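# Reseat a crooked glass plate level in its magazine slot

## Task

A glass plate sits skewed in the magazine, with its two edges resting in two different slots. Get it flat into the lower of those two slots, pushed fully home, with its coated face up, and do not disturb the other plates in their slots. Touching any coating at all counts as failure. A flat blade is available, lying on its rest.

## Robot and tools

Robot: two seven-joint xArm7 arms, left_arm and right_arm, each with a two-finger parallel gripper. Bases in the scene frame: left_arm at (+0.031, +0.350, 0) m, yaw quat_wxyz (+1.000, 0, 0, -0.011); right_arm at (-0.056, -0.431, 0) m, quat_wxyz (+1.000, 0, 0, +0.004). A camera stand sits behind the arms. Cameras: cam_high, cam_low, cam_left_wrist, cam_right_wrist, each 672x504.

Frames: the scene frame has its origin at table-top height, halfway between the nominal bases; +z is up, +x points out over the table, and left_arm is on the +y side (this is unrelated to left or right in images). Reported positions (m), quaternions and velocities (m/s, rad/s) use this frame and may be off by a few cm. Motion offsets are expressed in each arm's own Hand target axes instead: the gripper's +z runs along the fingers, and the fingers open and close along its y. end_effector_position is the point between the pads when closed, roughly 2 cm short of the fingertips; closing pushes the tips about 10 mm further along +z, mostly while the pads are still over 40 mm apart.

execute_actions(actions, cameras): actions is a list of actions; each action is a table of up to 15 rows, one row per 1/30 s step, and a short table repeats its last row to fill 15 steps. Every row is one flat list of 14 numbers, each within [-1, 1]: left_arm dx, dy, dz, rx, ry, rz, opening, then right_arm in the same order, always both arms. The six pose numbers are an offset from that arm's Hand target as it stood when the action began (not from the previous row); the next action starts from the new Hand target, so repeating an offset moves further. Scale: 1.0 equals 0.6 m or 180 degrees; rx, ry, rz form a single rotation vector. opening is absolute, not an offset: +1 fully open (0.084 m), -1 closed. Sending six zeros re-requests the current Hand target. An empty actions list returns state plus images.

move(target, speed, blend, opening_speed, blocking, cameras): target is one 14-number row laid out as above, or a list of up to 15 such rows; every row is an offset from the Hand targets at the move's start, not from the previous row. speed is the path's top speed in m/s, 0.002 to 1 (default 0.25), rotation capped at twice that in rad/s; one value or one per target. blend (m) rounds corners between list targets; 0 stops at each. opening_speed is the rate of change on the -1..+1 opening scale per second, at least 0.2. A path takes at least 0.5 s and is cut off at 10 s. Paths ignore obstacles and the other arm; faster moves lag, stray and hit harder, and aiming past a contact presses harder. blocking=false returns after about 0.5 s while the motion continues. The result adds a move: line ending with done, off_target, moving, held or fault; limits=paced means the commanded pose was clipped, limits=held that a check withheld steps.

wait(seconds 0 to 10) lets time run while commands are held. stop brakes a running move. zoom_image(camera, region=[x0, y0, x1, y1] pixels from the top-left, at most 504 wide and 504 high) enlarges the latest image of a camera. clear_fault(arm) clears a reported torque fault for left_arm or right_arm. read_manual gives licence text. finished_scene(scene) ends the current scene (1 or 2) irreversibly; the goal must hold with the robot let go.

Results: per arm end_effector_position, end_effector_quat_wxyz, velocities (omitted when joint velocities read within noise), Hand target (last commanded pose after clipping, the base for next offsets), Tool commands, grip_measured (measured opening on the command scale), Joint positions (last value is opening in metres) and joint torques (include the arm's own weight, have offsets and noise; positive means toward a larger joint value).

Control details: each step the commanded pose is clipped to within 70 mm and 16 degrees of the measured gripper pose, so one action may fall short. A gripper often rests short of its Hand target; resend, or add the missing distance as an offset. A blocked arm keeps pushing until commanded back past its gripper. Large wrist turns can swing the elbow. To hold something, command an opening well below grip_measured (about 24 N per pad maximum); to keep a gripper unchanged, resend its current opening, since 0 is a real command.

Safety: a clearance check blocks commands bringing the arms too close, but contact between arms can still happen and can fail the scene. Contact torque reaching a joint limit (N m: waist 44.6, shoulder 44.8, upper arm roll 28.5, elbow 28.5, forearm roll 28.5, wrist pitch 15.3, wrist roll 16; held weight counts) causes a torque fault, as does a motor at its torque limit for 1 s; the arm stops until clear_fault. Motors heat when holding loads, stretched out or pushing; MOTOR HOT appears at 65 °C, and at 80 °C the arm brakes for 30 to 60 s. The scene keeps running while you think. Never touch a coated surface, never drop a plate or let anything leave the table, avoid hard pushes and slams, and move smoothly.

Each tool is called after "Call:" as name([rows], argument=value, ...), one row to a line, values as JSON.

## Session

Call:
execute_actions(actions=[])

Scene clock: 0.00 s.
left_arm: end_effector_position=(+0.3236, +0.5428, +0.1975) grip_measured=+1.00 end_effector_quat_wxyz=(+0.017, +0.449, -0.485, +0.750) | right_arm: end_effector_position=(+0.5815, -0.1843, +0.3727) grip_measured=+1.00 end_effector_quat_wxyz=(-0.276, +0.844, +0.314, +0.336)
Joint positions: left_arm=[-0.44 -1.623 1.814 0.73 0.016 1.119 2.571 0.084] | right_arm=[0.257 0.274 -0.059 1.564 0.926 0.83 -0.989 0.084]
Joint velocities: within noise
Joint torques (N m): no reading
Hand target: left_arm +0.3236, +0.5428, +0.1975; +0.017, +0.449, -0.485, +0.750 | right_arm +0.5815, -0.1843, +0.3727; -0.276, +0.844, +0.314, +0.336
Tool commands: left_gripper/opening=+1.0 right_gripper/opening=+1.0

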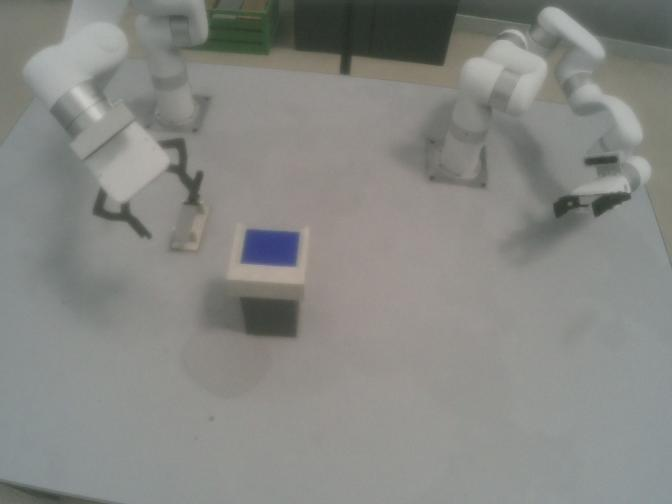

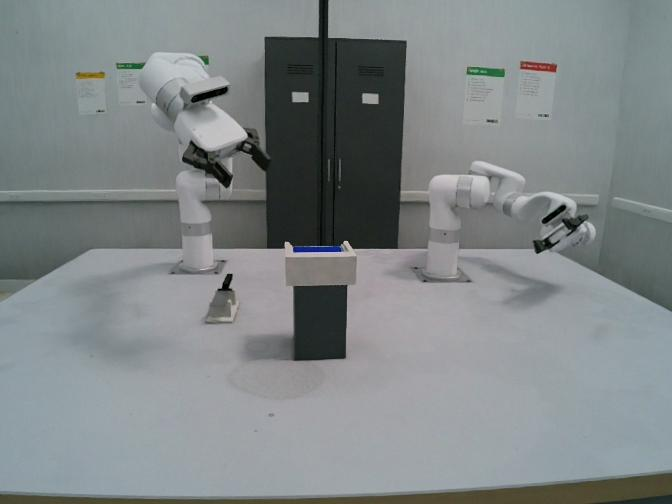

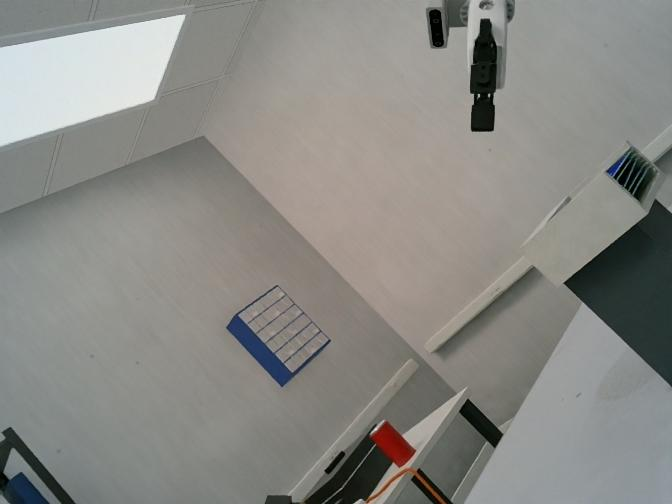

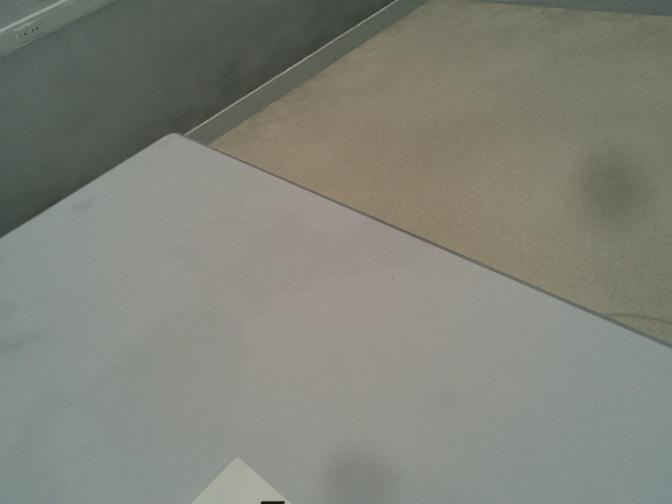

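Call:
zoom_image(camera="cam_high", region=[140, 140, 340, 360])

Call:
zoom_image(camera="cam_low", region=[190, 220, 380, 370])

Call:
zoom_image(camera="cam_left_wrist", region=[510, 120, 672, 300])

Scaled by 2.291 from the camera's 672x504 image, which has a finer 960x720 frame.

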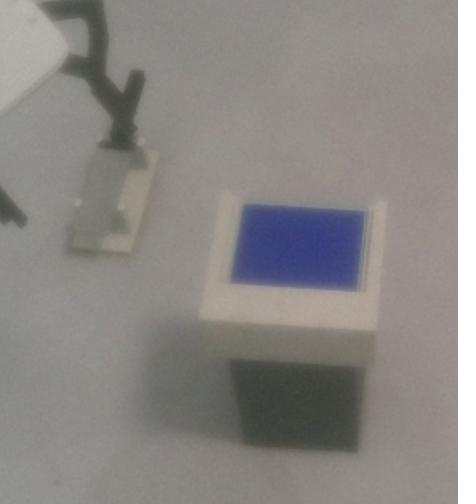

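Scaled by 2.653 from the camera's 672x504 image, which has a finer 960x720 frame.

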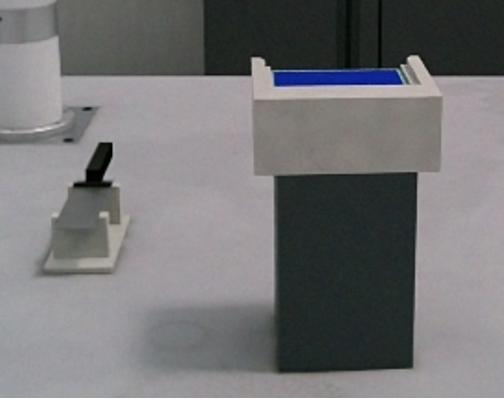

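Scaled by 2.800 from the camera's 672x504 image, which has a finer 960x720 frame.

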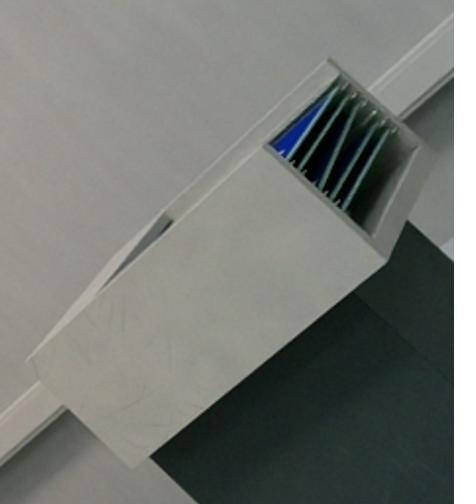

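Call:
move(target=[0.535,0.36,0.435,0.2386,-0.143,-0.222,1,0,0,0,0,0,0,1], cameras=["all"])

Scene clock: 2.43 s.
left_arm: end_effector_position=(+0.3041, +0.4549, +0.2180) grip_measured=+1.00 end_effector_quat_wxyz=(+0.022, +0.506, -0.401, +0.763) | right_arm: end_effector_position=(+0.5815, -0.1843, +0.3727) grip_measured=+1.00 end_effector_quat_wxyz=(-0.276, +0.844, +0.314, +0.336)
Joint positions: left_arm=[-0.09 -1.525 1.878 0.289 -0.037 0.91 2.514 0.084] | right_arm=[0.257 0.274 -0.059 1.564 0.926 0.83 -0.989 0.084]
Joint torques (N m): left_arm=[-4.43 3.64 -14.22 -3.86 0.01 1.54 0.39] | right_arm=[-0.36 -23.56 -0.26 11.17 0.3 -1.66 -0.05]
Hand target: left_arm +0.3041, +0.4549, +0.2180; +0.022, +0.506, -0.401, +0.763 (not the last commanded pose) | right_arm +0.5815, -0.1843, +0.3727; -0.276, +0.844, +0.314, +0.336
Off the commanded pose: left_arm 0.374 m, 52 deg | right_arm 0.000 m, 0 deg.
move: held (left_arm; a check stopped the path); limits=held
pose unreachable (left arm): on one or more control steps of this call, first in action 0 (counted from 0), this arm could not follow its commanded pose, so it was not sent that pose on those steps. It may still have moved: this result reports where it is.
cause: moving toward the commanded pose would bring two parts of the arm too close to each other (joints 3 (upper arm roll) to 5 (forearm roll) lie between them).

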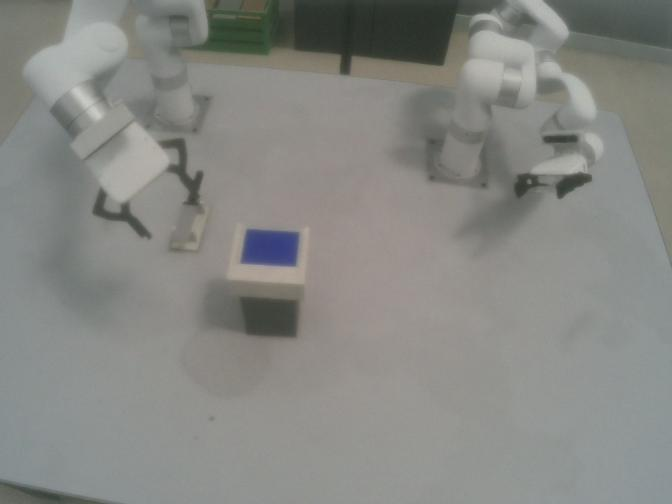

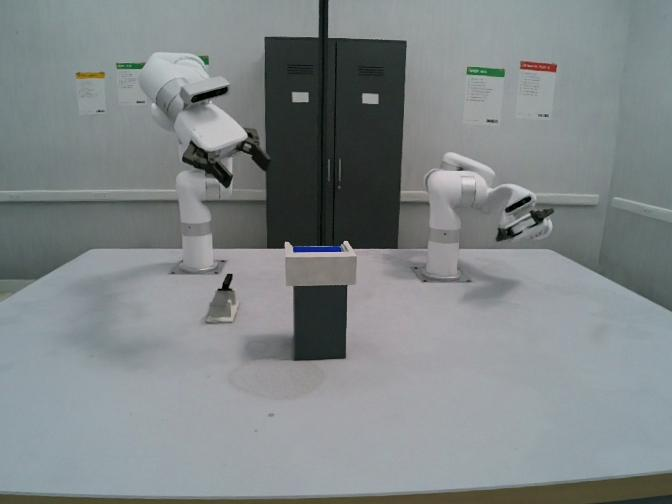

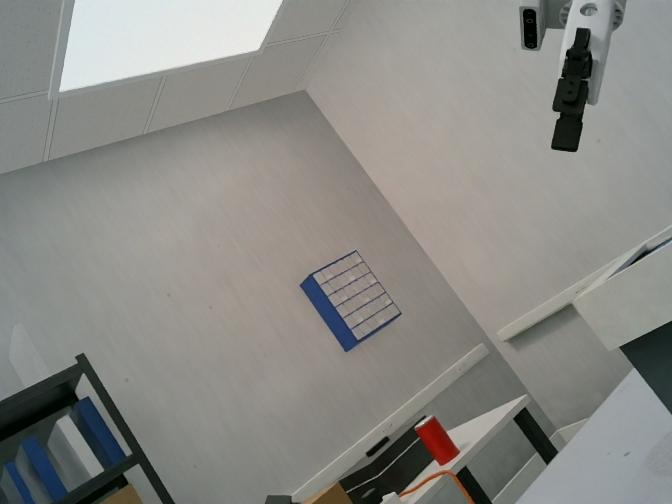

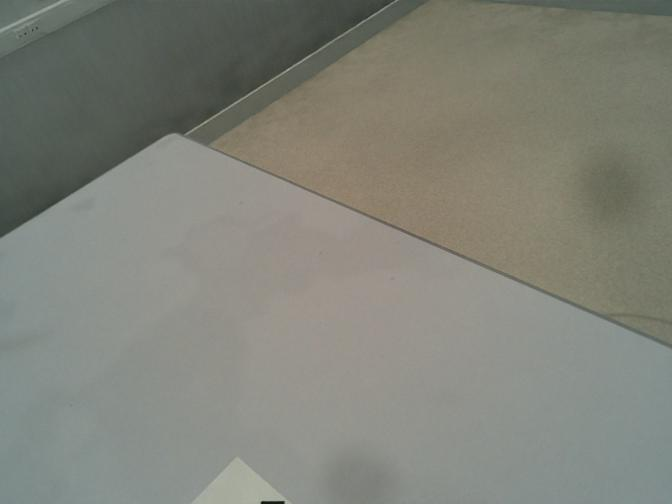

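Call:
move([
  [0,0,0,0,0,0,1,0.148,-0.051,-0.124,0,0,0,1],
  [0,0,0,0,0,0,1,-0.288,-0.599,-0.223,-0.282,0.243,0.018,1],
], blend=0.05, cameras=["all"])

Scene clock: 6.57 s.
left_arm: end_effector_position=(+0.3041, +0.4549, +0.2180) grip_measured=+1.00 end_effector_quat_wxyz=(+0.022, +0.506, -0.401, +0.763) | right_arm: end_effector_position=(+0.1721, -0.1002, +0.4198) grip_measured=+1.00 end_effector_quat_wxyz=(+0.001, +0.706, -0.001, +0.708)
Joint positions: left_arm=[-0.09 -1.525 1.878 0.289 -0.037 0.91 2.514 0.084] | right_arm=[-0.187 -1.886 1.19 0.549 0.66 0.6 0.658 0.084]
Joint torques (N m): left_arm=[-4.36 3.94 -14.05 -4.25 -0.29 1.55 0.39] | right_arm=[-3.06 12.73 -16.76 1.12 -0.95 -1.15 0.44]
Hand target: left_arm +0.3041, +0.4549, +0.2180; +0.022, +0.506, -0.401, +0.763 | right_arm +0.1721, -0.1001, +0.4198; +0.001, +0.706, -0.001, +0.708
Off the commanded pose: left_arm 0.000 m, 0 deg | right_arm 0.000 m, 0 deg.
move: done

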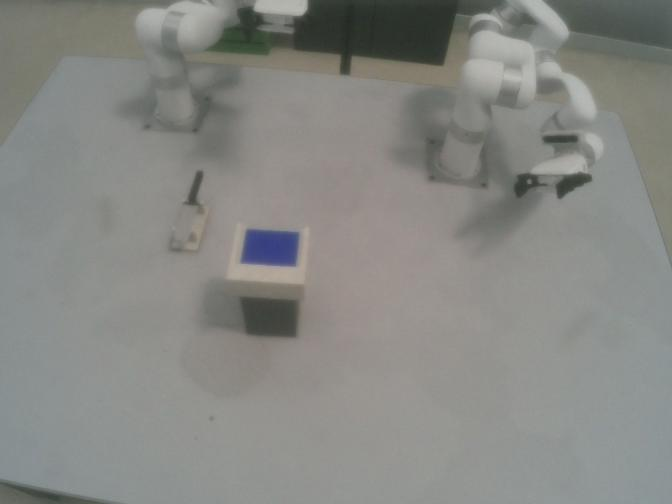

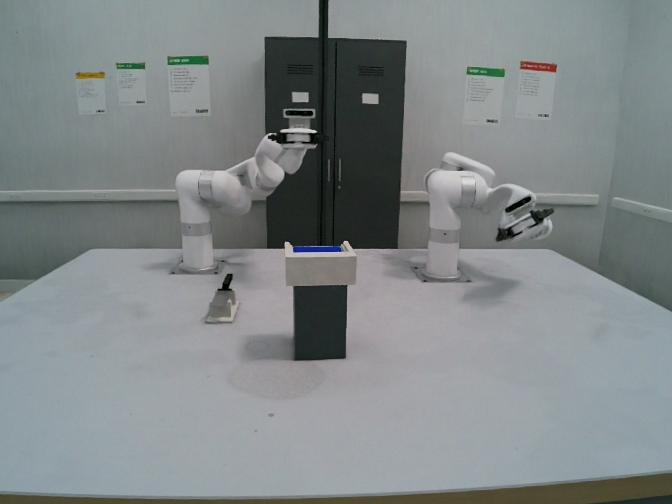

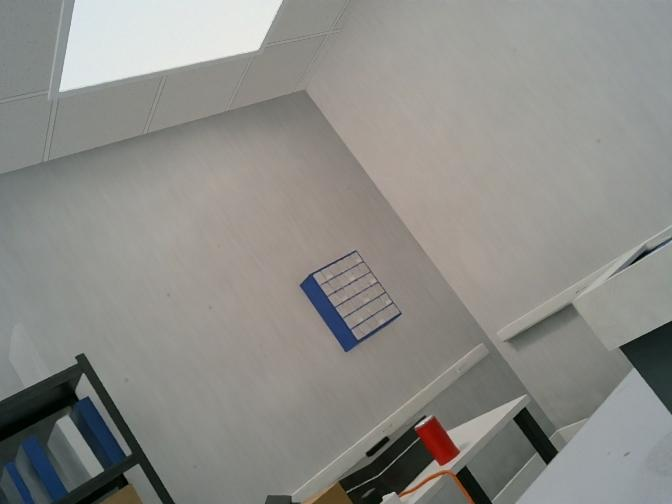

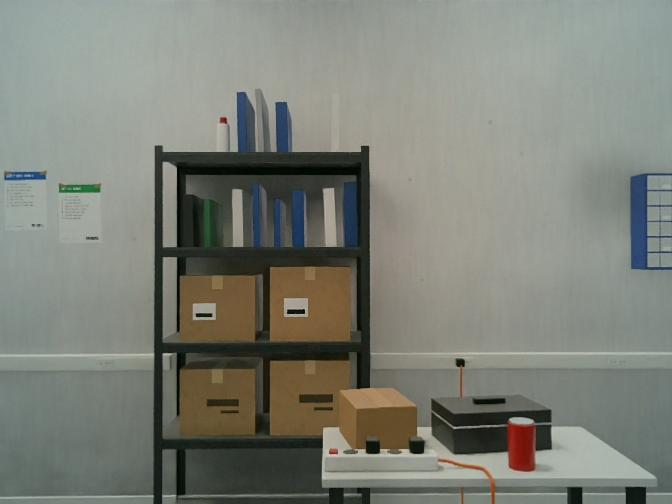

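Call:
move(target=[0,0,0,0,0,0,1,-0.28,0,-0.05,0,-0.11,0,1], cameras=["all"])

Scene clock: 7.97 s.
left_arm: end_effector_position=(+0.3041, +0.4549, +0.2180) grip_measured=+1.00 end_effector_quat_wxyz=(+0.022, +0.506, -0.401, +0.763) | right_arm: end_effector_position=(+0.1424, -0.1001, +0.2518) grip_measured=+1.00 end_effector_quat_wxyz=(+0.001, +0.818, -0.001, +0.576)
Joint positions: left_arm=[-0.09 -1.525 1.878 0.289 -0.037 0.91 2.514 0.084] | right_arm=[0.078 -1.802 1.473 0.486 0.806 0.83 0.818 0.084]
Joint torques (N m): left_arm=[-4.58 4.13 -13.86 -4.41 0.27 1.44 0.64] | right_arm=[2.03 10.55 -14.38 -1.65 0.63 -2.34 0.5]
Hand target: left_arm +0.3041, +0.4549, +0.2180; +0.022, +0.506, -0.401, +0.763 | right_arm +0.1424, -0.1001, +0.2518; +0.001, +0.818, -0.001, +0.576
Off the commanded pose: left_arm 0.000 m, 0 deg | right_arm 0.000 m, 0 deg.
move: done

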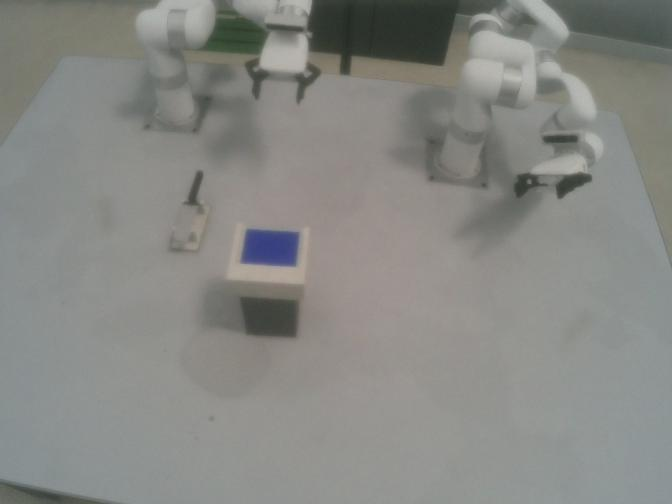

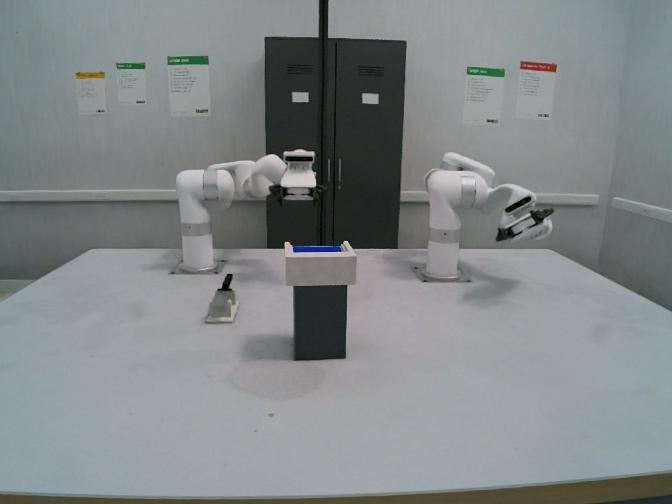

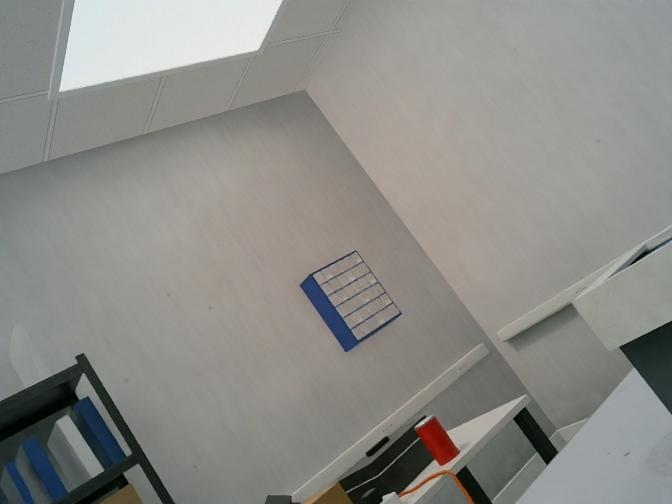

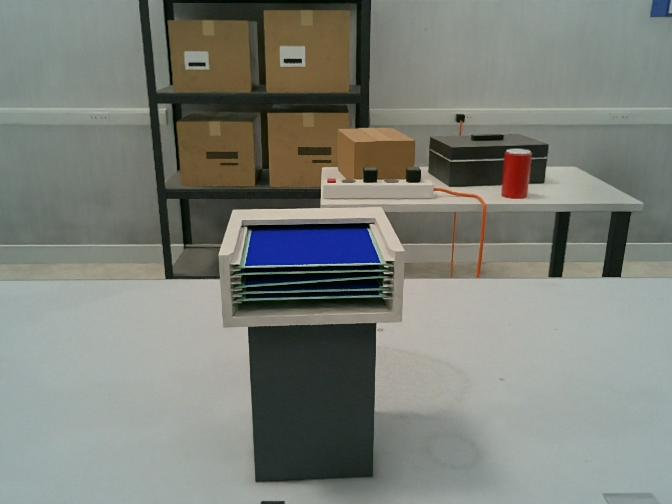

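Call:
zoom_image(camera="cam_right_wrist", region=[215, 200, 410, 340])

Scaled by 2.585 from the camera's 672x504 image, which has a finer 960x720 frame.

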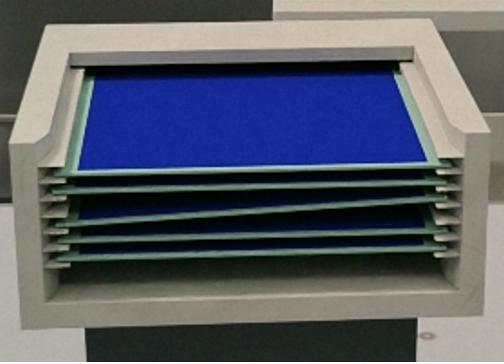

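Call:
move(target=[0,0,0,0,0,0,1,-0.068,-0.025,0.305,0,0.11,0,1], cameras=["cam_right_wrist","cam_low"])

Call:
zoom_image(camera="cam_right_wrist", region=[130, 200, 530, 440])

Scene clock: 10.77 s.
left_arm: end_effector_position=(+0.3041, +0.4549, +0.2180) grip_measured=+1.00 end_effector_quat_wxyz=(+0.022, +0.506, -0.401, +0.763) | right_arm: end_effector_position=(+0.3010, -0.0856, +0.1517) grip_measured=+1.00 end_effector_quat_wxyz=(+0.001, +0.706, -0.001, +0.708)
Joint positions: left_arm=[-0.09 -1.525 1.878 0.289 -0.037 0.91 2.514 0.084] | right_arm=[-0.379 -2.062 1.992 0.678 1.123 0.285 1.052 0.084]
Joint torques (N m): left_arm=[-4.4 4.52 -13.66 -4.11 -0.02 1.44 0.55] | right_arm=[-3.19 2.17 -17.68 -5.7 -0.03 -1.89 0.58]
Hand target: left_arm +0.3041, +0.4549, +0.2180; +0.022, +0.506, -0.401, +0.763 | right_arm +0.3010, -0.0856, +0.1517; +0.001, +0.706, -0.001, +0.708
Off the commanded pose: left_arm 0.000 m, 0 deg | right_arm 0.000 m, 0 deg.
joint sent to its limit (right arm) — joint 2 (shoulder), lower limit. The joint targets still meet the commanded pose.
move: done
Images, in order (width x height): cam_low 672x504, cam_right_wrist 672x504.

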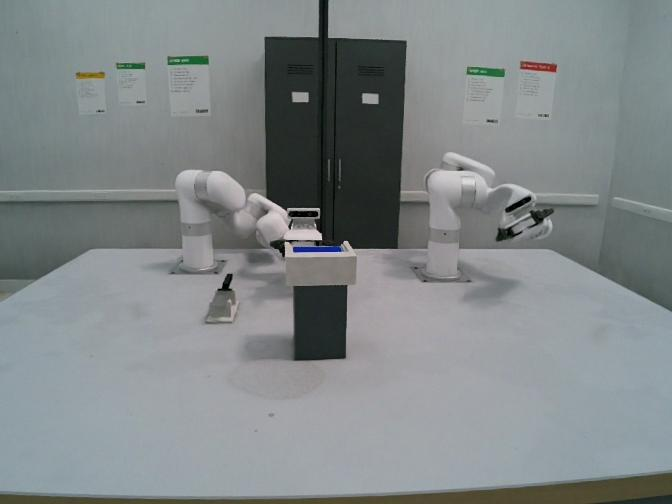

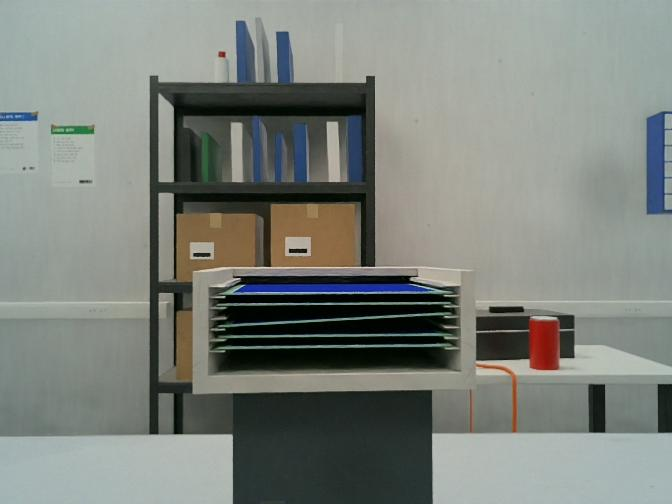

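Scaled by 1.260 from the camera's 672x504 image, which has a finer 960x720 frame.

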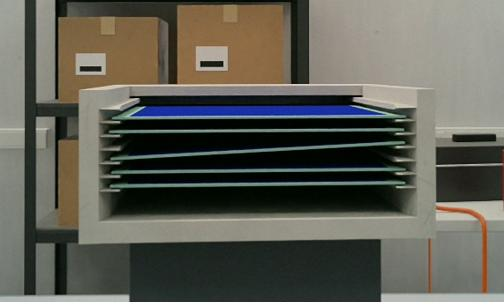

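Call:
move(target=[0,0,0,0,0,0,1,0.283,0.358,-0.133,0,-0.5,0,1], cameras=["cam_right_wrist","cam_low"])

Scene clock: 15.13 s.
left_arm: end_effector_position=(+0.3041, +0.4549, +0.2180) grip_measured=+1.00 end_effector_quat_wxyz=(+0.022, +0.506, -0.401, +0.763) | right_arm: end_effector_position=(+0.2202, -0.3001, +0.3214) grip_measured=+1.00 end_effector_quat_wxyz=(+0.000, +1.000, -0.002, +0.001)
Joint positions: left_arm=[-0.09 -1.525 1.878 0.289 -0.037 0.91 2.514 0.084] | right_arm=[-0.514 -0.801 0.625 0.877 0.433 1.571 -0.036 0.084]
Joint torques (N m): left_arm=[-4.37 3.78 -13.85 -4.18 0 1.29 0.43] | right_arm=[-3.12 2.57 -6.67 10.15 -0.94 -1.24 0.38]
Hand target: left_arm +0.3041, +0.4549, +0.2180; +0.022, +0.506, -0.401, +0.763 | right_arm +0.2202, -0.3001, +0.3214; +0.000, +1.000, -0.002, +0.001
Off the commanded pose: left_arm 0.000 m, 0 deg | right_arm 0.000 m, 0 deg.
move: done
Images, in order (width x height): cam_low 672x504, cam_right_wrist 672x504.

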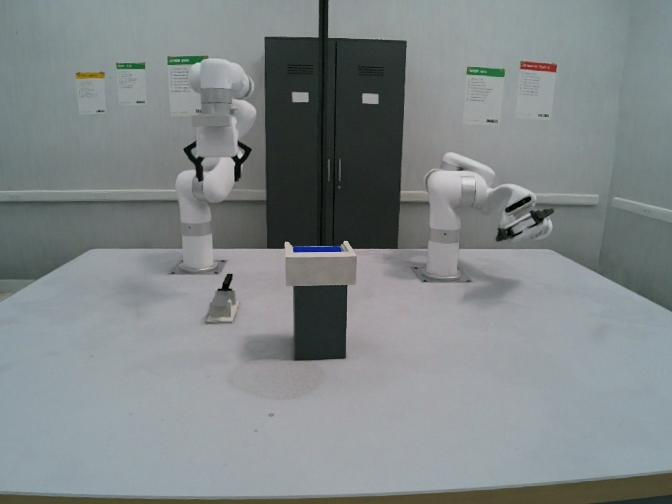

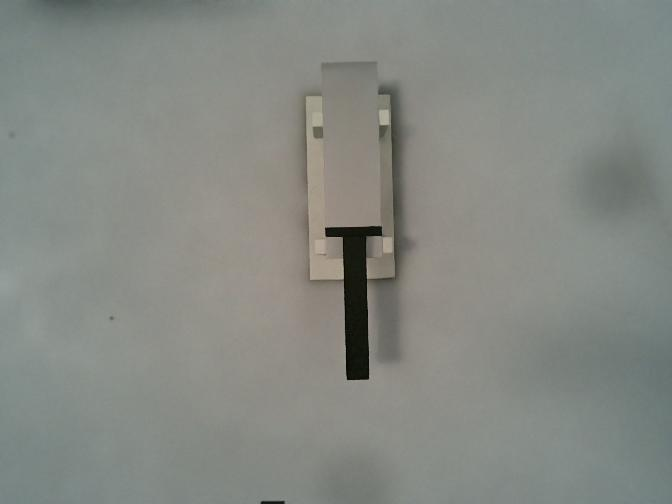

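Call:
move(target=[0,0,0,0,0,0,1,0,0,0.2,0,0,0,1], cameras=["cam_right_wrist"])

Call:
zoom_image(camera="cam_right_wrist", region=[230, 0, 500, 504])

Scene clock: 16.53 s.
left_arm: end_effector_position=(+0.3041, +0.4549, +0.2180) grip_measured=+1.00 end_effector_quat_wxyz=(+0.022, +0.506, -0.401, +0.763) | right_arm: end_effector_position=(+0.2205, -0.3001, +0.2014) grip_measured=+1.00 end_effector_quat_wxyz=(+0.000, +1.000, -0.002, +0.001)
Joint positions: left_arm=[-0.09 -1.525 1.878 0.289 -0.037 0.91 2.514 0.084] | right_arm=[-0.49 -0.807 0.785 0.567 0.566 1.254 -0.068 0.084]
Joint torques (N m): left_arm=[-4.65 4.26 -13.89 -4.3 -0.12 1.57 0.51] | right_arm=[-2.92 1.93 -6.61 8.35 1.16 -2.81 -0.2]
Hand target: left_arm +0.3041, +0.4549, +0.2180; +0.022, +0.506, -0.401, +0.763 | right_arm +0.2205, -0.3001, +0.2014; +0.000, +1.000, -0.002, +0.001
Off the commanded pose: left_arm 0.000 m, 0 deg | right_arm 0.000 m, 0 deg.
move: done
Images, in order (width x height): cam_right_wrist 672x504.

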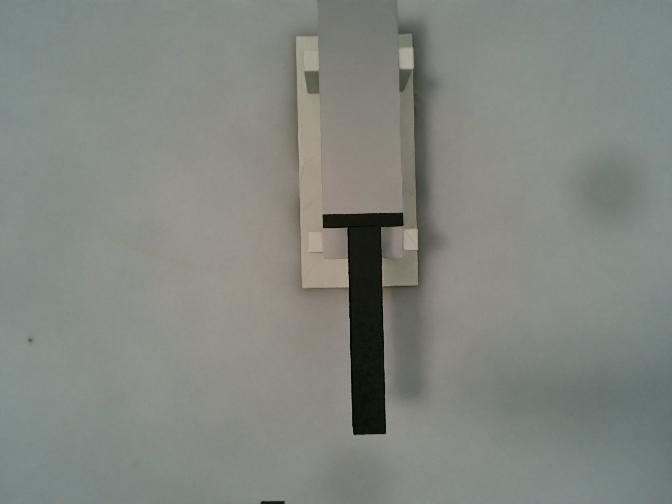

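Scaled by 1.000.

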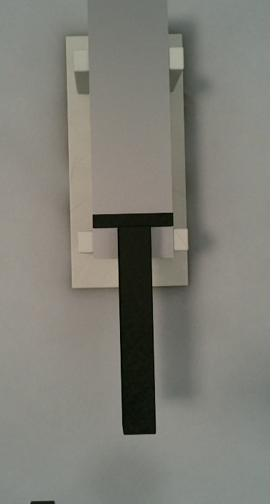

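Call:
move(target=[0,0,0,0,0,0,1,-0.033,-0.033,0.172,0,0.25,0,1], cameras=["cam_right_wrist","cam_low","cam_high"])

Scene clock: 18.73 s.
left_arm: end_effector_position=(+0.3041, +0.4549, +0.2180) grip_measured=+1.00 end_effector_quat_wxyz=(+0.022, +0.506, -0.401, +0.763) | right_arm: end_effector_position=(+0.2112, -0.2928, +0.1540) grip_measured=+1.00 end_effector_quat_wxyz=(+0.002, +0.983, -0.002, +0.182)
Joint positions: left_arm=[-0.09 -1.525 1.878 0.289 -0.037 0.91 2.514 0.084] | right_arm=[-0.21 -1.113 0.932 0.206 0.873 0.875 -0.026 0.084]
Joint torques (N m): left_arm=[-4.34 4.01 -13.9 -4.08 -0.02 1.47 0.48] | right_arm=[-2.94 5.04 -9.76 8.35 -0.82 -1.96 -0.43]
Hand target: left_arm +0.3041, +0.4549, +0.2180; +0.022, +0.506, -0.401, +0.763 | right_arm +0.2112, -0.2928, +0.1540; +0.002, +0.983, -0.002, +0.182 (not the last commanded pose)
Off the commanded pose: left_arm 0.000 m, 0 deg | right_arm 0.058 m, 24 deg.
move: held (right_arm; a check stopped the path); limits=held
pose unreachable (right arm): on one or more control steps of this call, first in action 0 (counted from 0), this arm could not follow its commanded pose, so it was not sent that pose on those steps. It may still have moved: this result reports where it is.
cause: moving toward the commanded pose would bring two parts of the arm too close to each other (joints 3 (upper arm roll) to 5 (forearm roll) lie between them).
Images, in order (width x height): cam_high 672x504, cam_low 672x504, cam_right_wrist 672x504.

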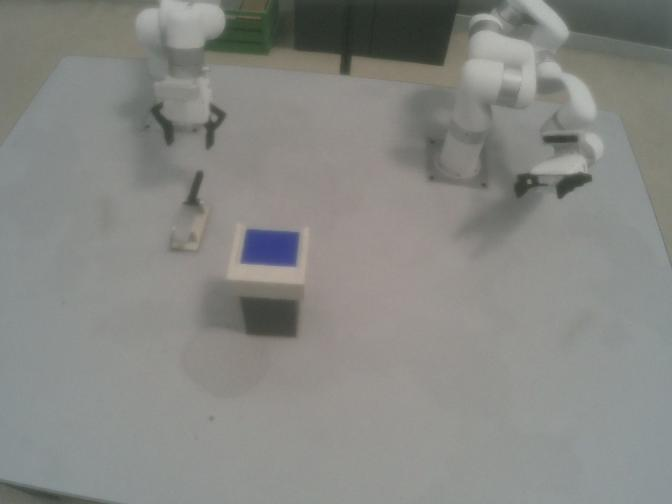

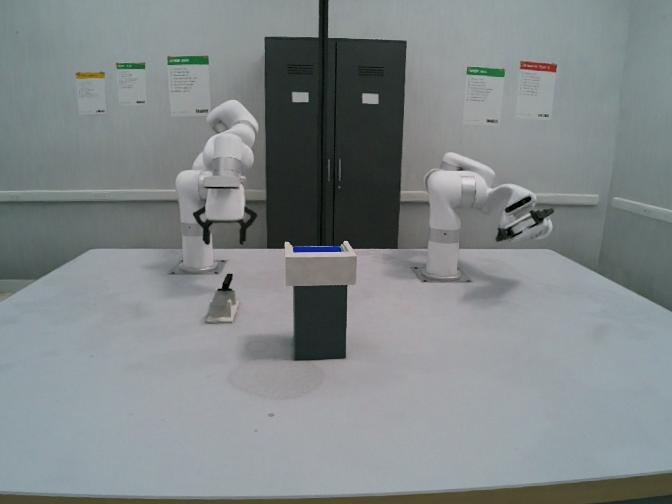

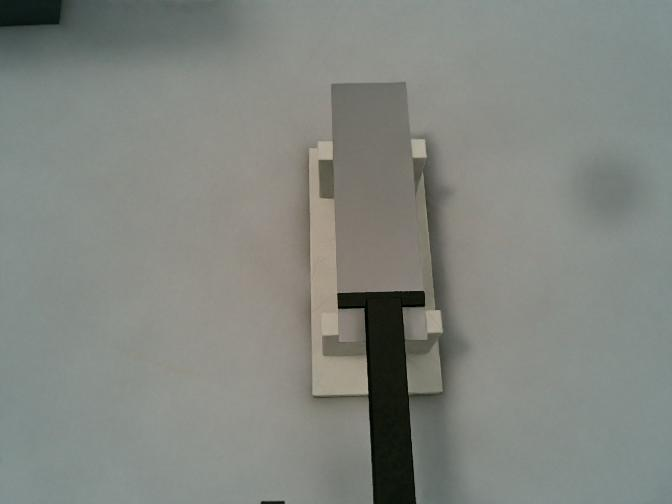

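Call:
move(target=[0,0,0,0,0,0,1,-0.003,-0.0197,0.11,0,0,0,1], cameras=["cam_right_wrist","cam_low"])

Call:
zoom_image(camera="cam_low", region=[160, 200, 300, 340])

Scene clock: 20.40 s.
left_arm: end_effector_position=(+0.3041, +0.4549, +0.2180) grip_measured=+1.00 end_effector_quat_wxyz=(+0.022, +0.506, -0.401, +0.763) | right_arm: end_effector_position=(+0.2145, -0.2904, +0.1365) grip_measured=+1.00 end_effector_quat_wxyz=(+0.002, +0.983, -0.003, +0.181)
Joint positions: left_arm=[-0.09 -1.525 1.878 0.289 -0.037 0.91 2.514 0.084] | right_arm=[-0.225 -1.049 1.003 0.197 0.933 0.797 -0.038 0.084]
Joint torques (N m): left_arm=[-4.9 4.09 -13.74 -4.55 0.03 1.43 0.49] | right_arm=[2.34 1.43 -9.72 7.7 -0.91 -2 0.45]
Hand target: left_arm +0.3041, +0.4549, +0.2180; +0.022, +0.506, -0.401, +0.763 | right_arm +0.2145, -0.2904, +0.1366; +0.002, +0.983, -0.003, +0.181 (not the last commanded pose)
Off the commanded pose: left_arm 0.000 m, 0 deg | right_arm 0.049 m, 0 deg.
move: held (right_arm; a check stopped the path); limits=held
pose unreachable (right arm): on one or more control steps of this call, first in action 0 (counted from 0), this arm could not follow its commanded pose, so it was not sent that pose on those steps. It may still have moved: this result reports where it is.
cause: moving toward the commanded pose would bring two parts of the arm too close to each other (joints 3 (upper arm roll) to 5 (forearm roll) lie between them).
Images, in order (width x height): cam_low 672x504, cam_right_wrist 672x504.

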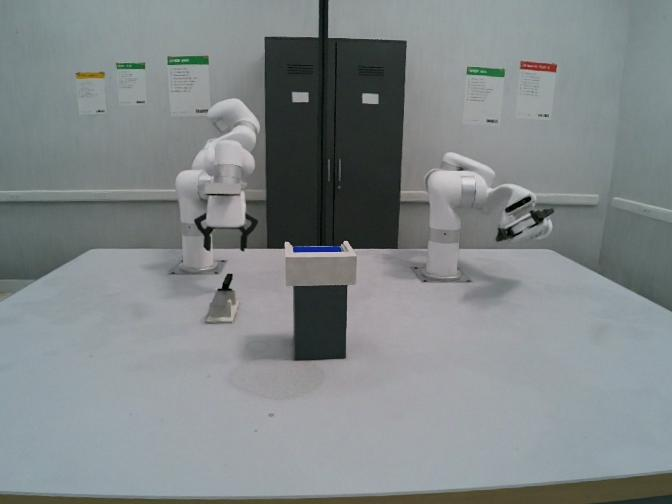

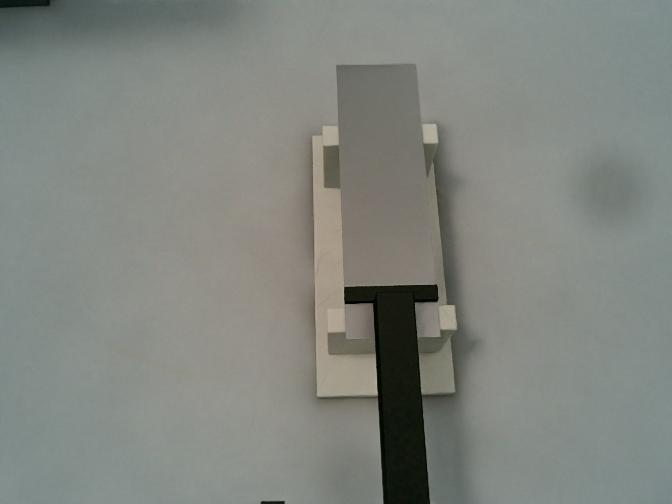

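Scaled by 3.600 from the camera's 672x504 image, which has a finer 960x720 frame.

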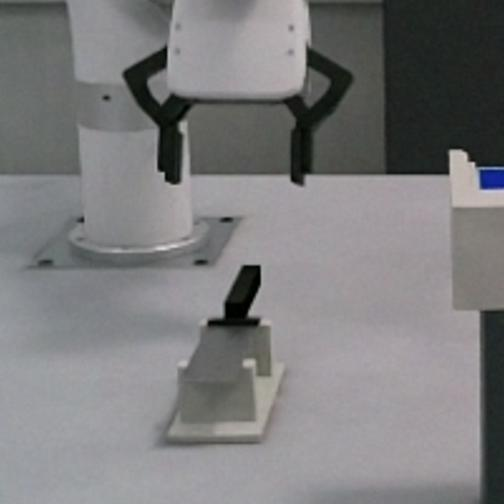

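Call:
move(target=[0,0,0,0,0,0,1,0.070,-0.0157,0.0385,0,-0.116,0,1], cameras=["cam_right_wrist"])

Scene clock: 23.30 s.
left_arm: end_effector_position=(+0.3041, +0.4549, +0.2180) grip_measured=+1.00 end_effector_quat_wxyz=(+0.022, +0.506, -0.401, +0.763) | right_arm: end_effector_position=(+0.2620, -0.2813, +0.1299) grip_measured=+1.00 end_effector_quat_wxyz=(+0.001, +1.000, -0.003, +0.000)
Joint positions: left_arm=[-0.09 -1.525 1.878 0.289 -0.037 0.91 2.514 0.084] | right_arm=[-0.703 -0.57 1.11 0.58 0.627 0.96 -0.045 0.084]
Joint torques (N m): left_arm=[-4.59 4.48 -13.86 -4.43 -0.02 1.57 0.52] | right_arm=[-2.96 1.65 -6.55 9.11 -0.87 -1.26 0.5]
Hand target: left_arm +0.3041, +0.4549, +0.2180; +0.022, +0.506, -0.401, +0.763 | right_arm +0.2621, -0.2813, +0.1299; +0.001, +1.000, -0.003, +0.000
Off the commanded pose: left_arm 0.000 m, 0 deg | right_arm 0.000 m, 0 deg.
move: done
Images, in order (width x height): cam_right_wrist 672x504.

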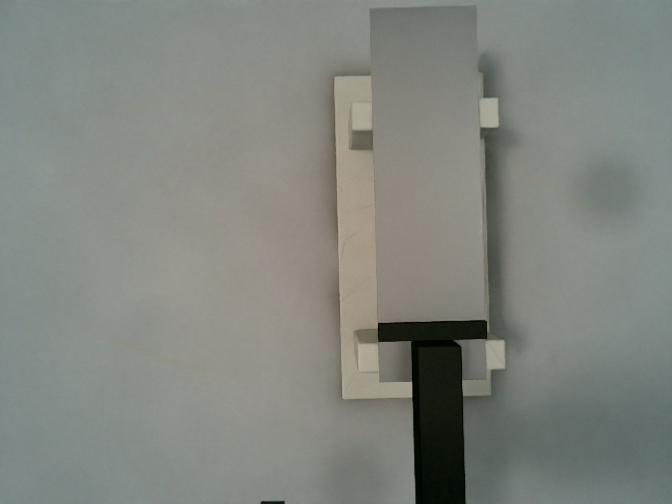

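Call:
move(target=[0,0,0,0,0,0,1,0,0,0.133,0,0,-0.008,1], speed=0.12, cameras=["cam_right_wrist","cam_low"])

Call:
zoom_image(camera="cam_low", region=[160, 200, 300, 340])

Scene clock: 25.03 s.
left_arm: end_effector_position=(+0.3041, +0.4549, +0.2180) grip_measured=+1.00 end_effector_quat_wxyz=(+0.022, +0.506, -0.401, +0.763) | right_arm: end_effector_position=(+0.2621, -0.2815, +0.0502) grip_measured=+1.00 end_effector_quat_wxyz=(+0.001, +1.000, +0.010, +0.000)
Joint positions: left_arm=[-0.09 -1.525 1.878 0.289 -0.037 0.91 2.514 0.084] | right_arm=[-0.993 -0.322 1.499 0.5 0.581 0.606 -0.005 0.084]
Joint torques (N m): left_arm=[-4.35 3.89 -13.54 -4.27 -0.19 1.38 0.5] | right_arm=[-3.05 3.33 -3.61 8.23 -1.07 -2.75 0.49]
Hand target: left_arm +0.3041, +0.4549, +0.2180; +0.022, +0.506, -0.401, +0.763 | right_arm +0.2621, -0.2815, +0.0501; +0.001, +1.000, +0.010, +0.000
Off the commanded pose: left_arm 0.000 m, 0 deg | right_arm 0.000 m, 0 deg.
move: done
Images, in order (width x height): cam_low 672x504, cam_right_wrist 672x504.

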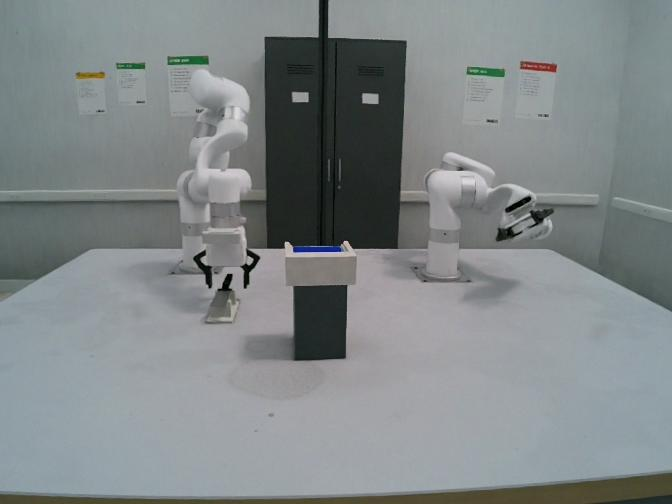

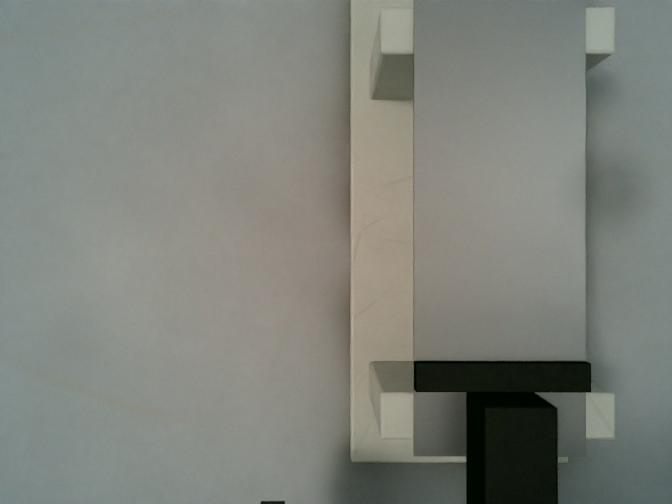

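Scaled by 3.600 from the camera's 672x504 image, which has a finer 960x720 frame.

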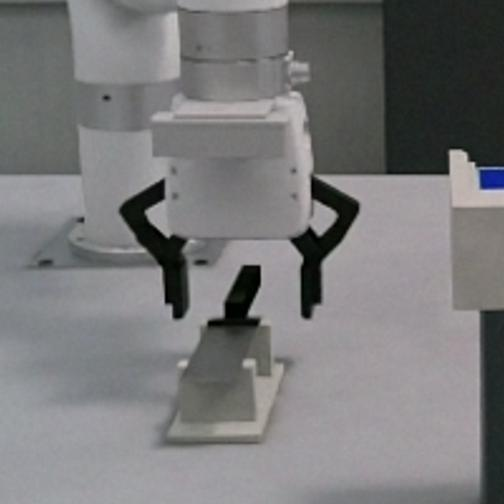

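Call:
move([
  [0,0,0,0,0,0,1,0,0,0.009,0,0,0,1],
  [0,0,0,0,0,0,1,0,0,0.009,0,0,0,-0.9],
], opening_speed=1, cameras=["cam_right_wrist","cam_low"])

Call:
zoom_image(camera="cam_low", region=[160, 200, 300, 340])

Scene clock: 28.53 s.
left_arm: end_effector_position=(+0.3041, +0.4549, +0.2180) grip_measured=+1.00 end_effector_quat_wxyz=(+0.022, +0.506, -0.401, +0.763) | right_arm: end_effector_position=(+0.2621, -0.2815, +0.0447) grip_measured=-0.69 end_effector_quat_wxyz=(+0.001, +1.000, +0.010, +0.000)
Joint positions: left_arm=[-0.09 -1.525 1.878 0.289 -0.037 0.91 2.514 0.084] | right_arm=[-1.043 -0.306 1.553 0.497 0.575 0.582 0 0.014]
Joint torques (N m): left_arm=[-4.23 3.98 -13.65 -4.62 -0.33 1.46 0.48] | right_arm=[-1.63 3.45 -5.03 7.37 -0.85 -2.31 0.22]
Hand target: left_arm +0.3041, +0.4549, +0.2180; +0.022, +0.506, -0.401, +0.763 | right_arm +0.2621, -0.2815, +0.0447; +0.001, +1.000, +0.010, +0.000
Off the commanded pose: left_arm 0.000 m, 0 deg | right_arm 0.000 m, 0 deg.
move: done
Images, in order (width x height): cam_low 672x504, cam_right_wrist 672x504.

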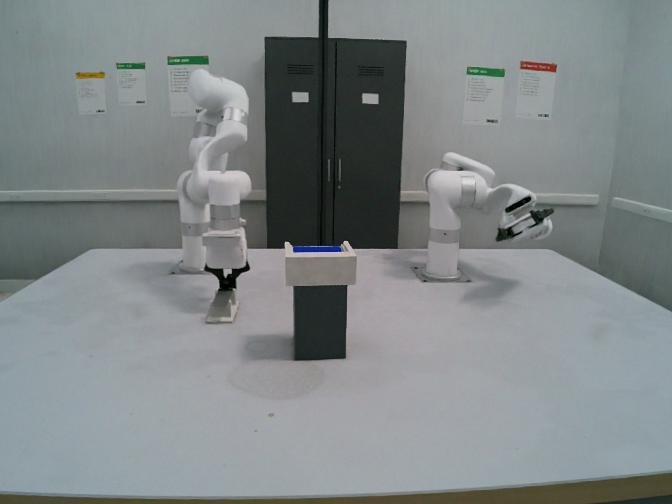

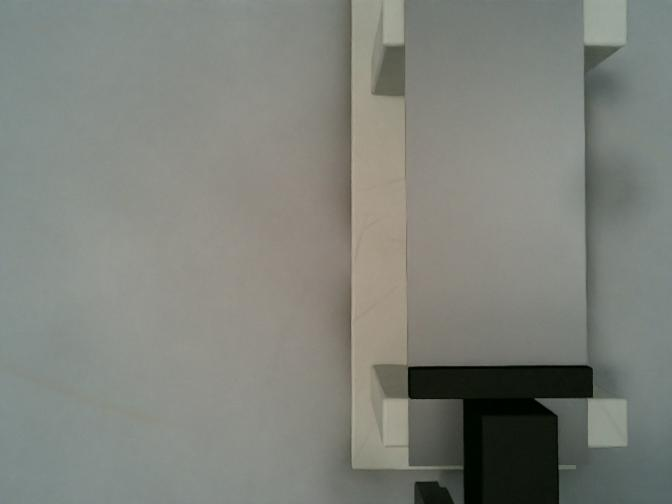

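Scaled by 3.600 from the camera's 672x504 image, which has a finer 960x720 frame.

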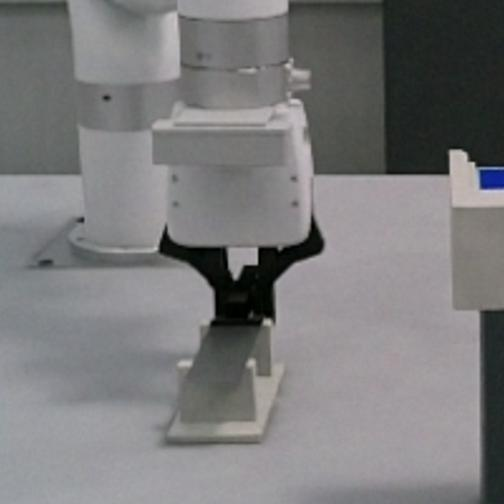

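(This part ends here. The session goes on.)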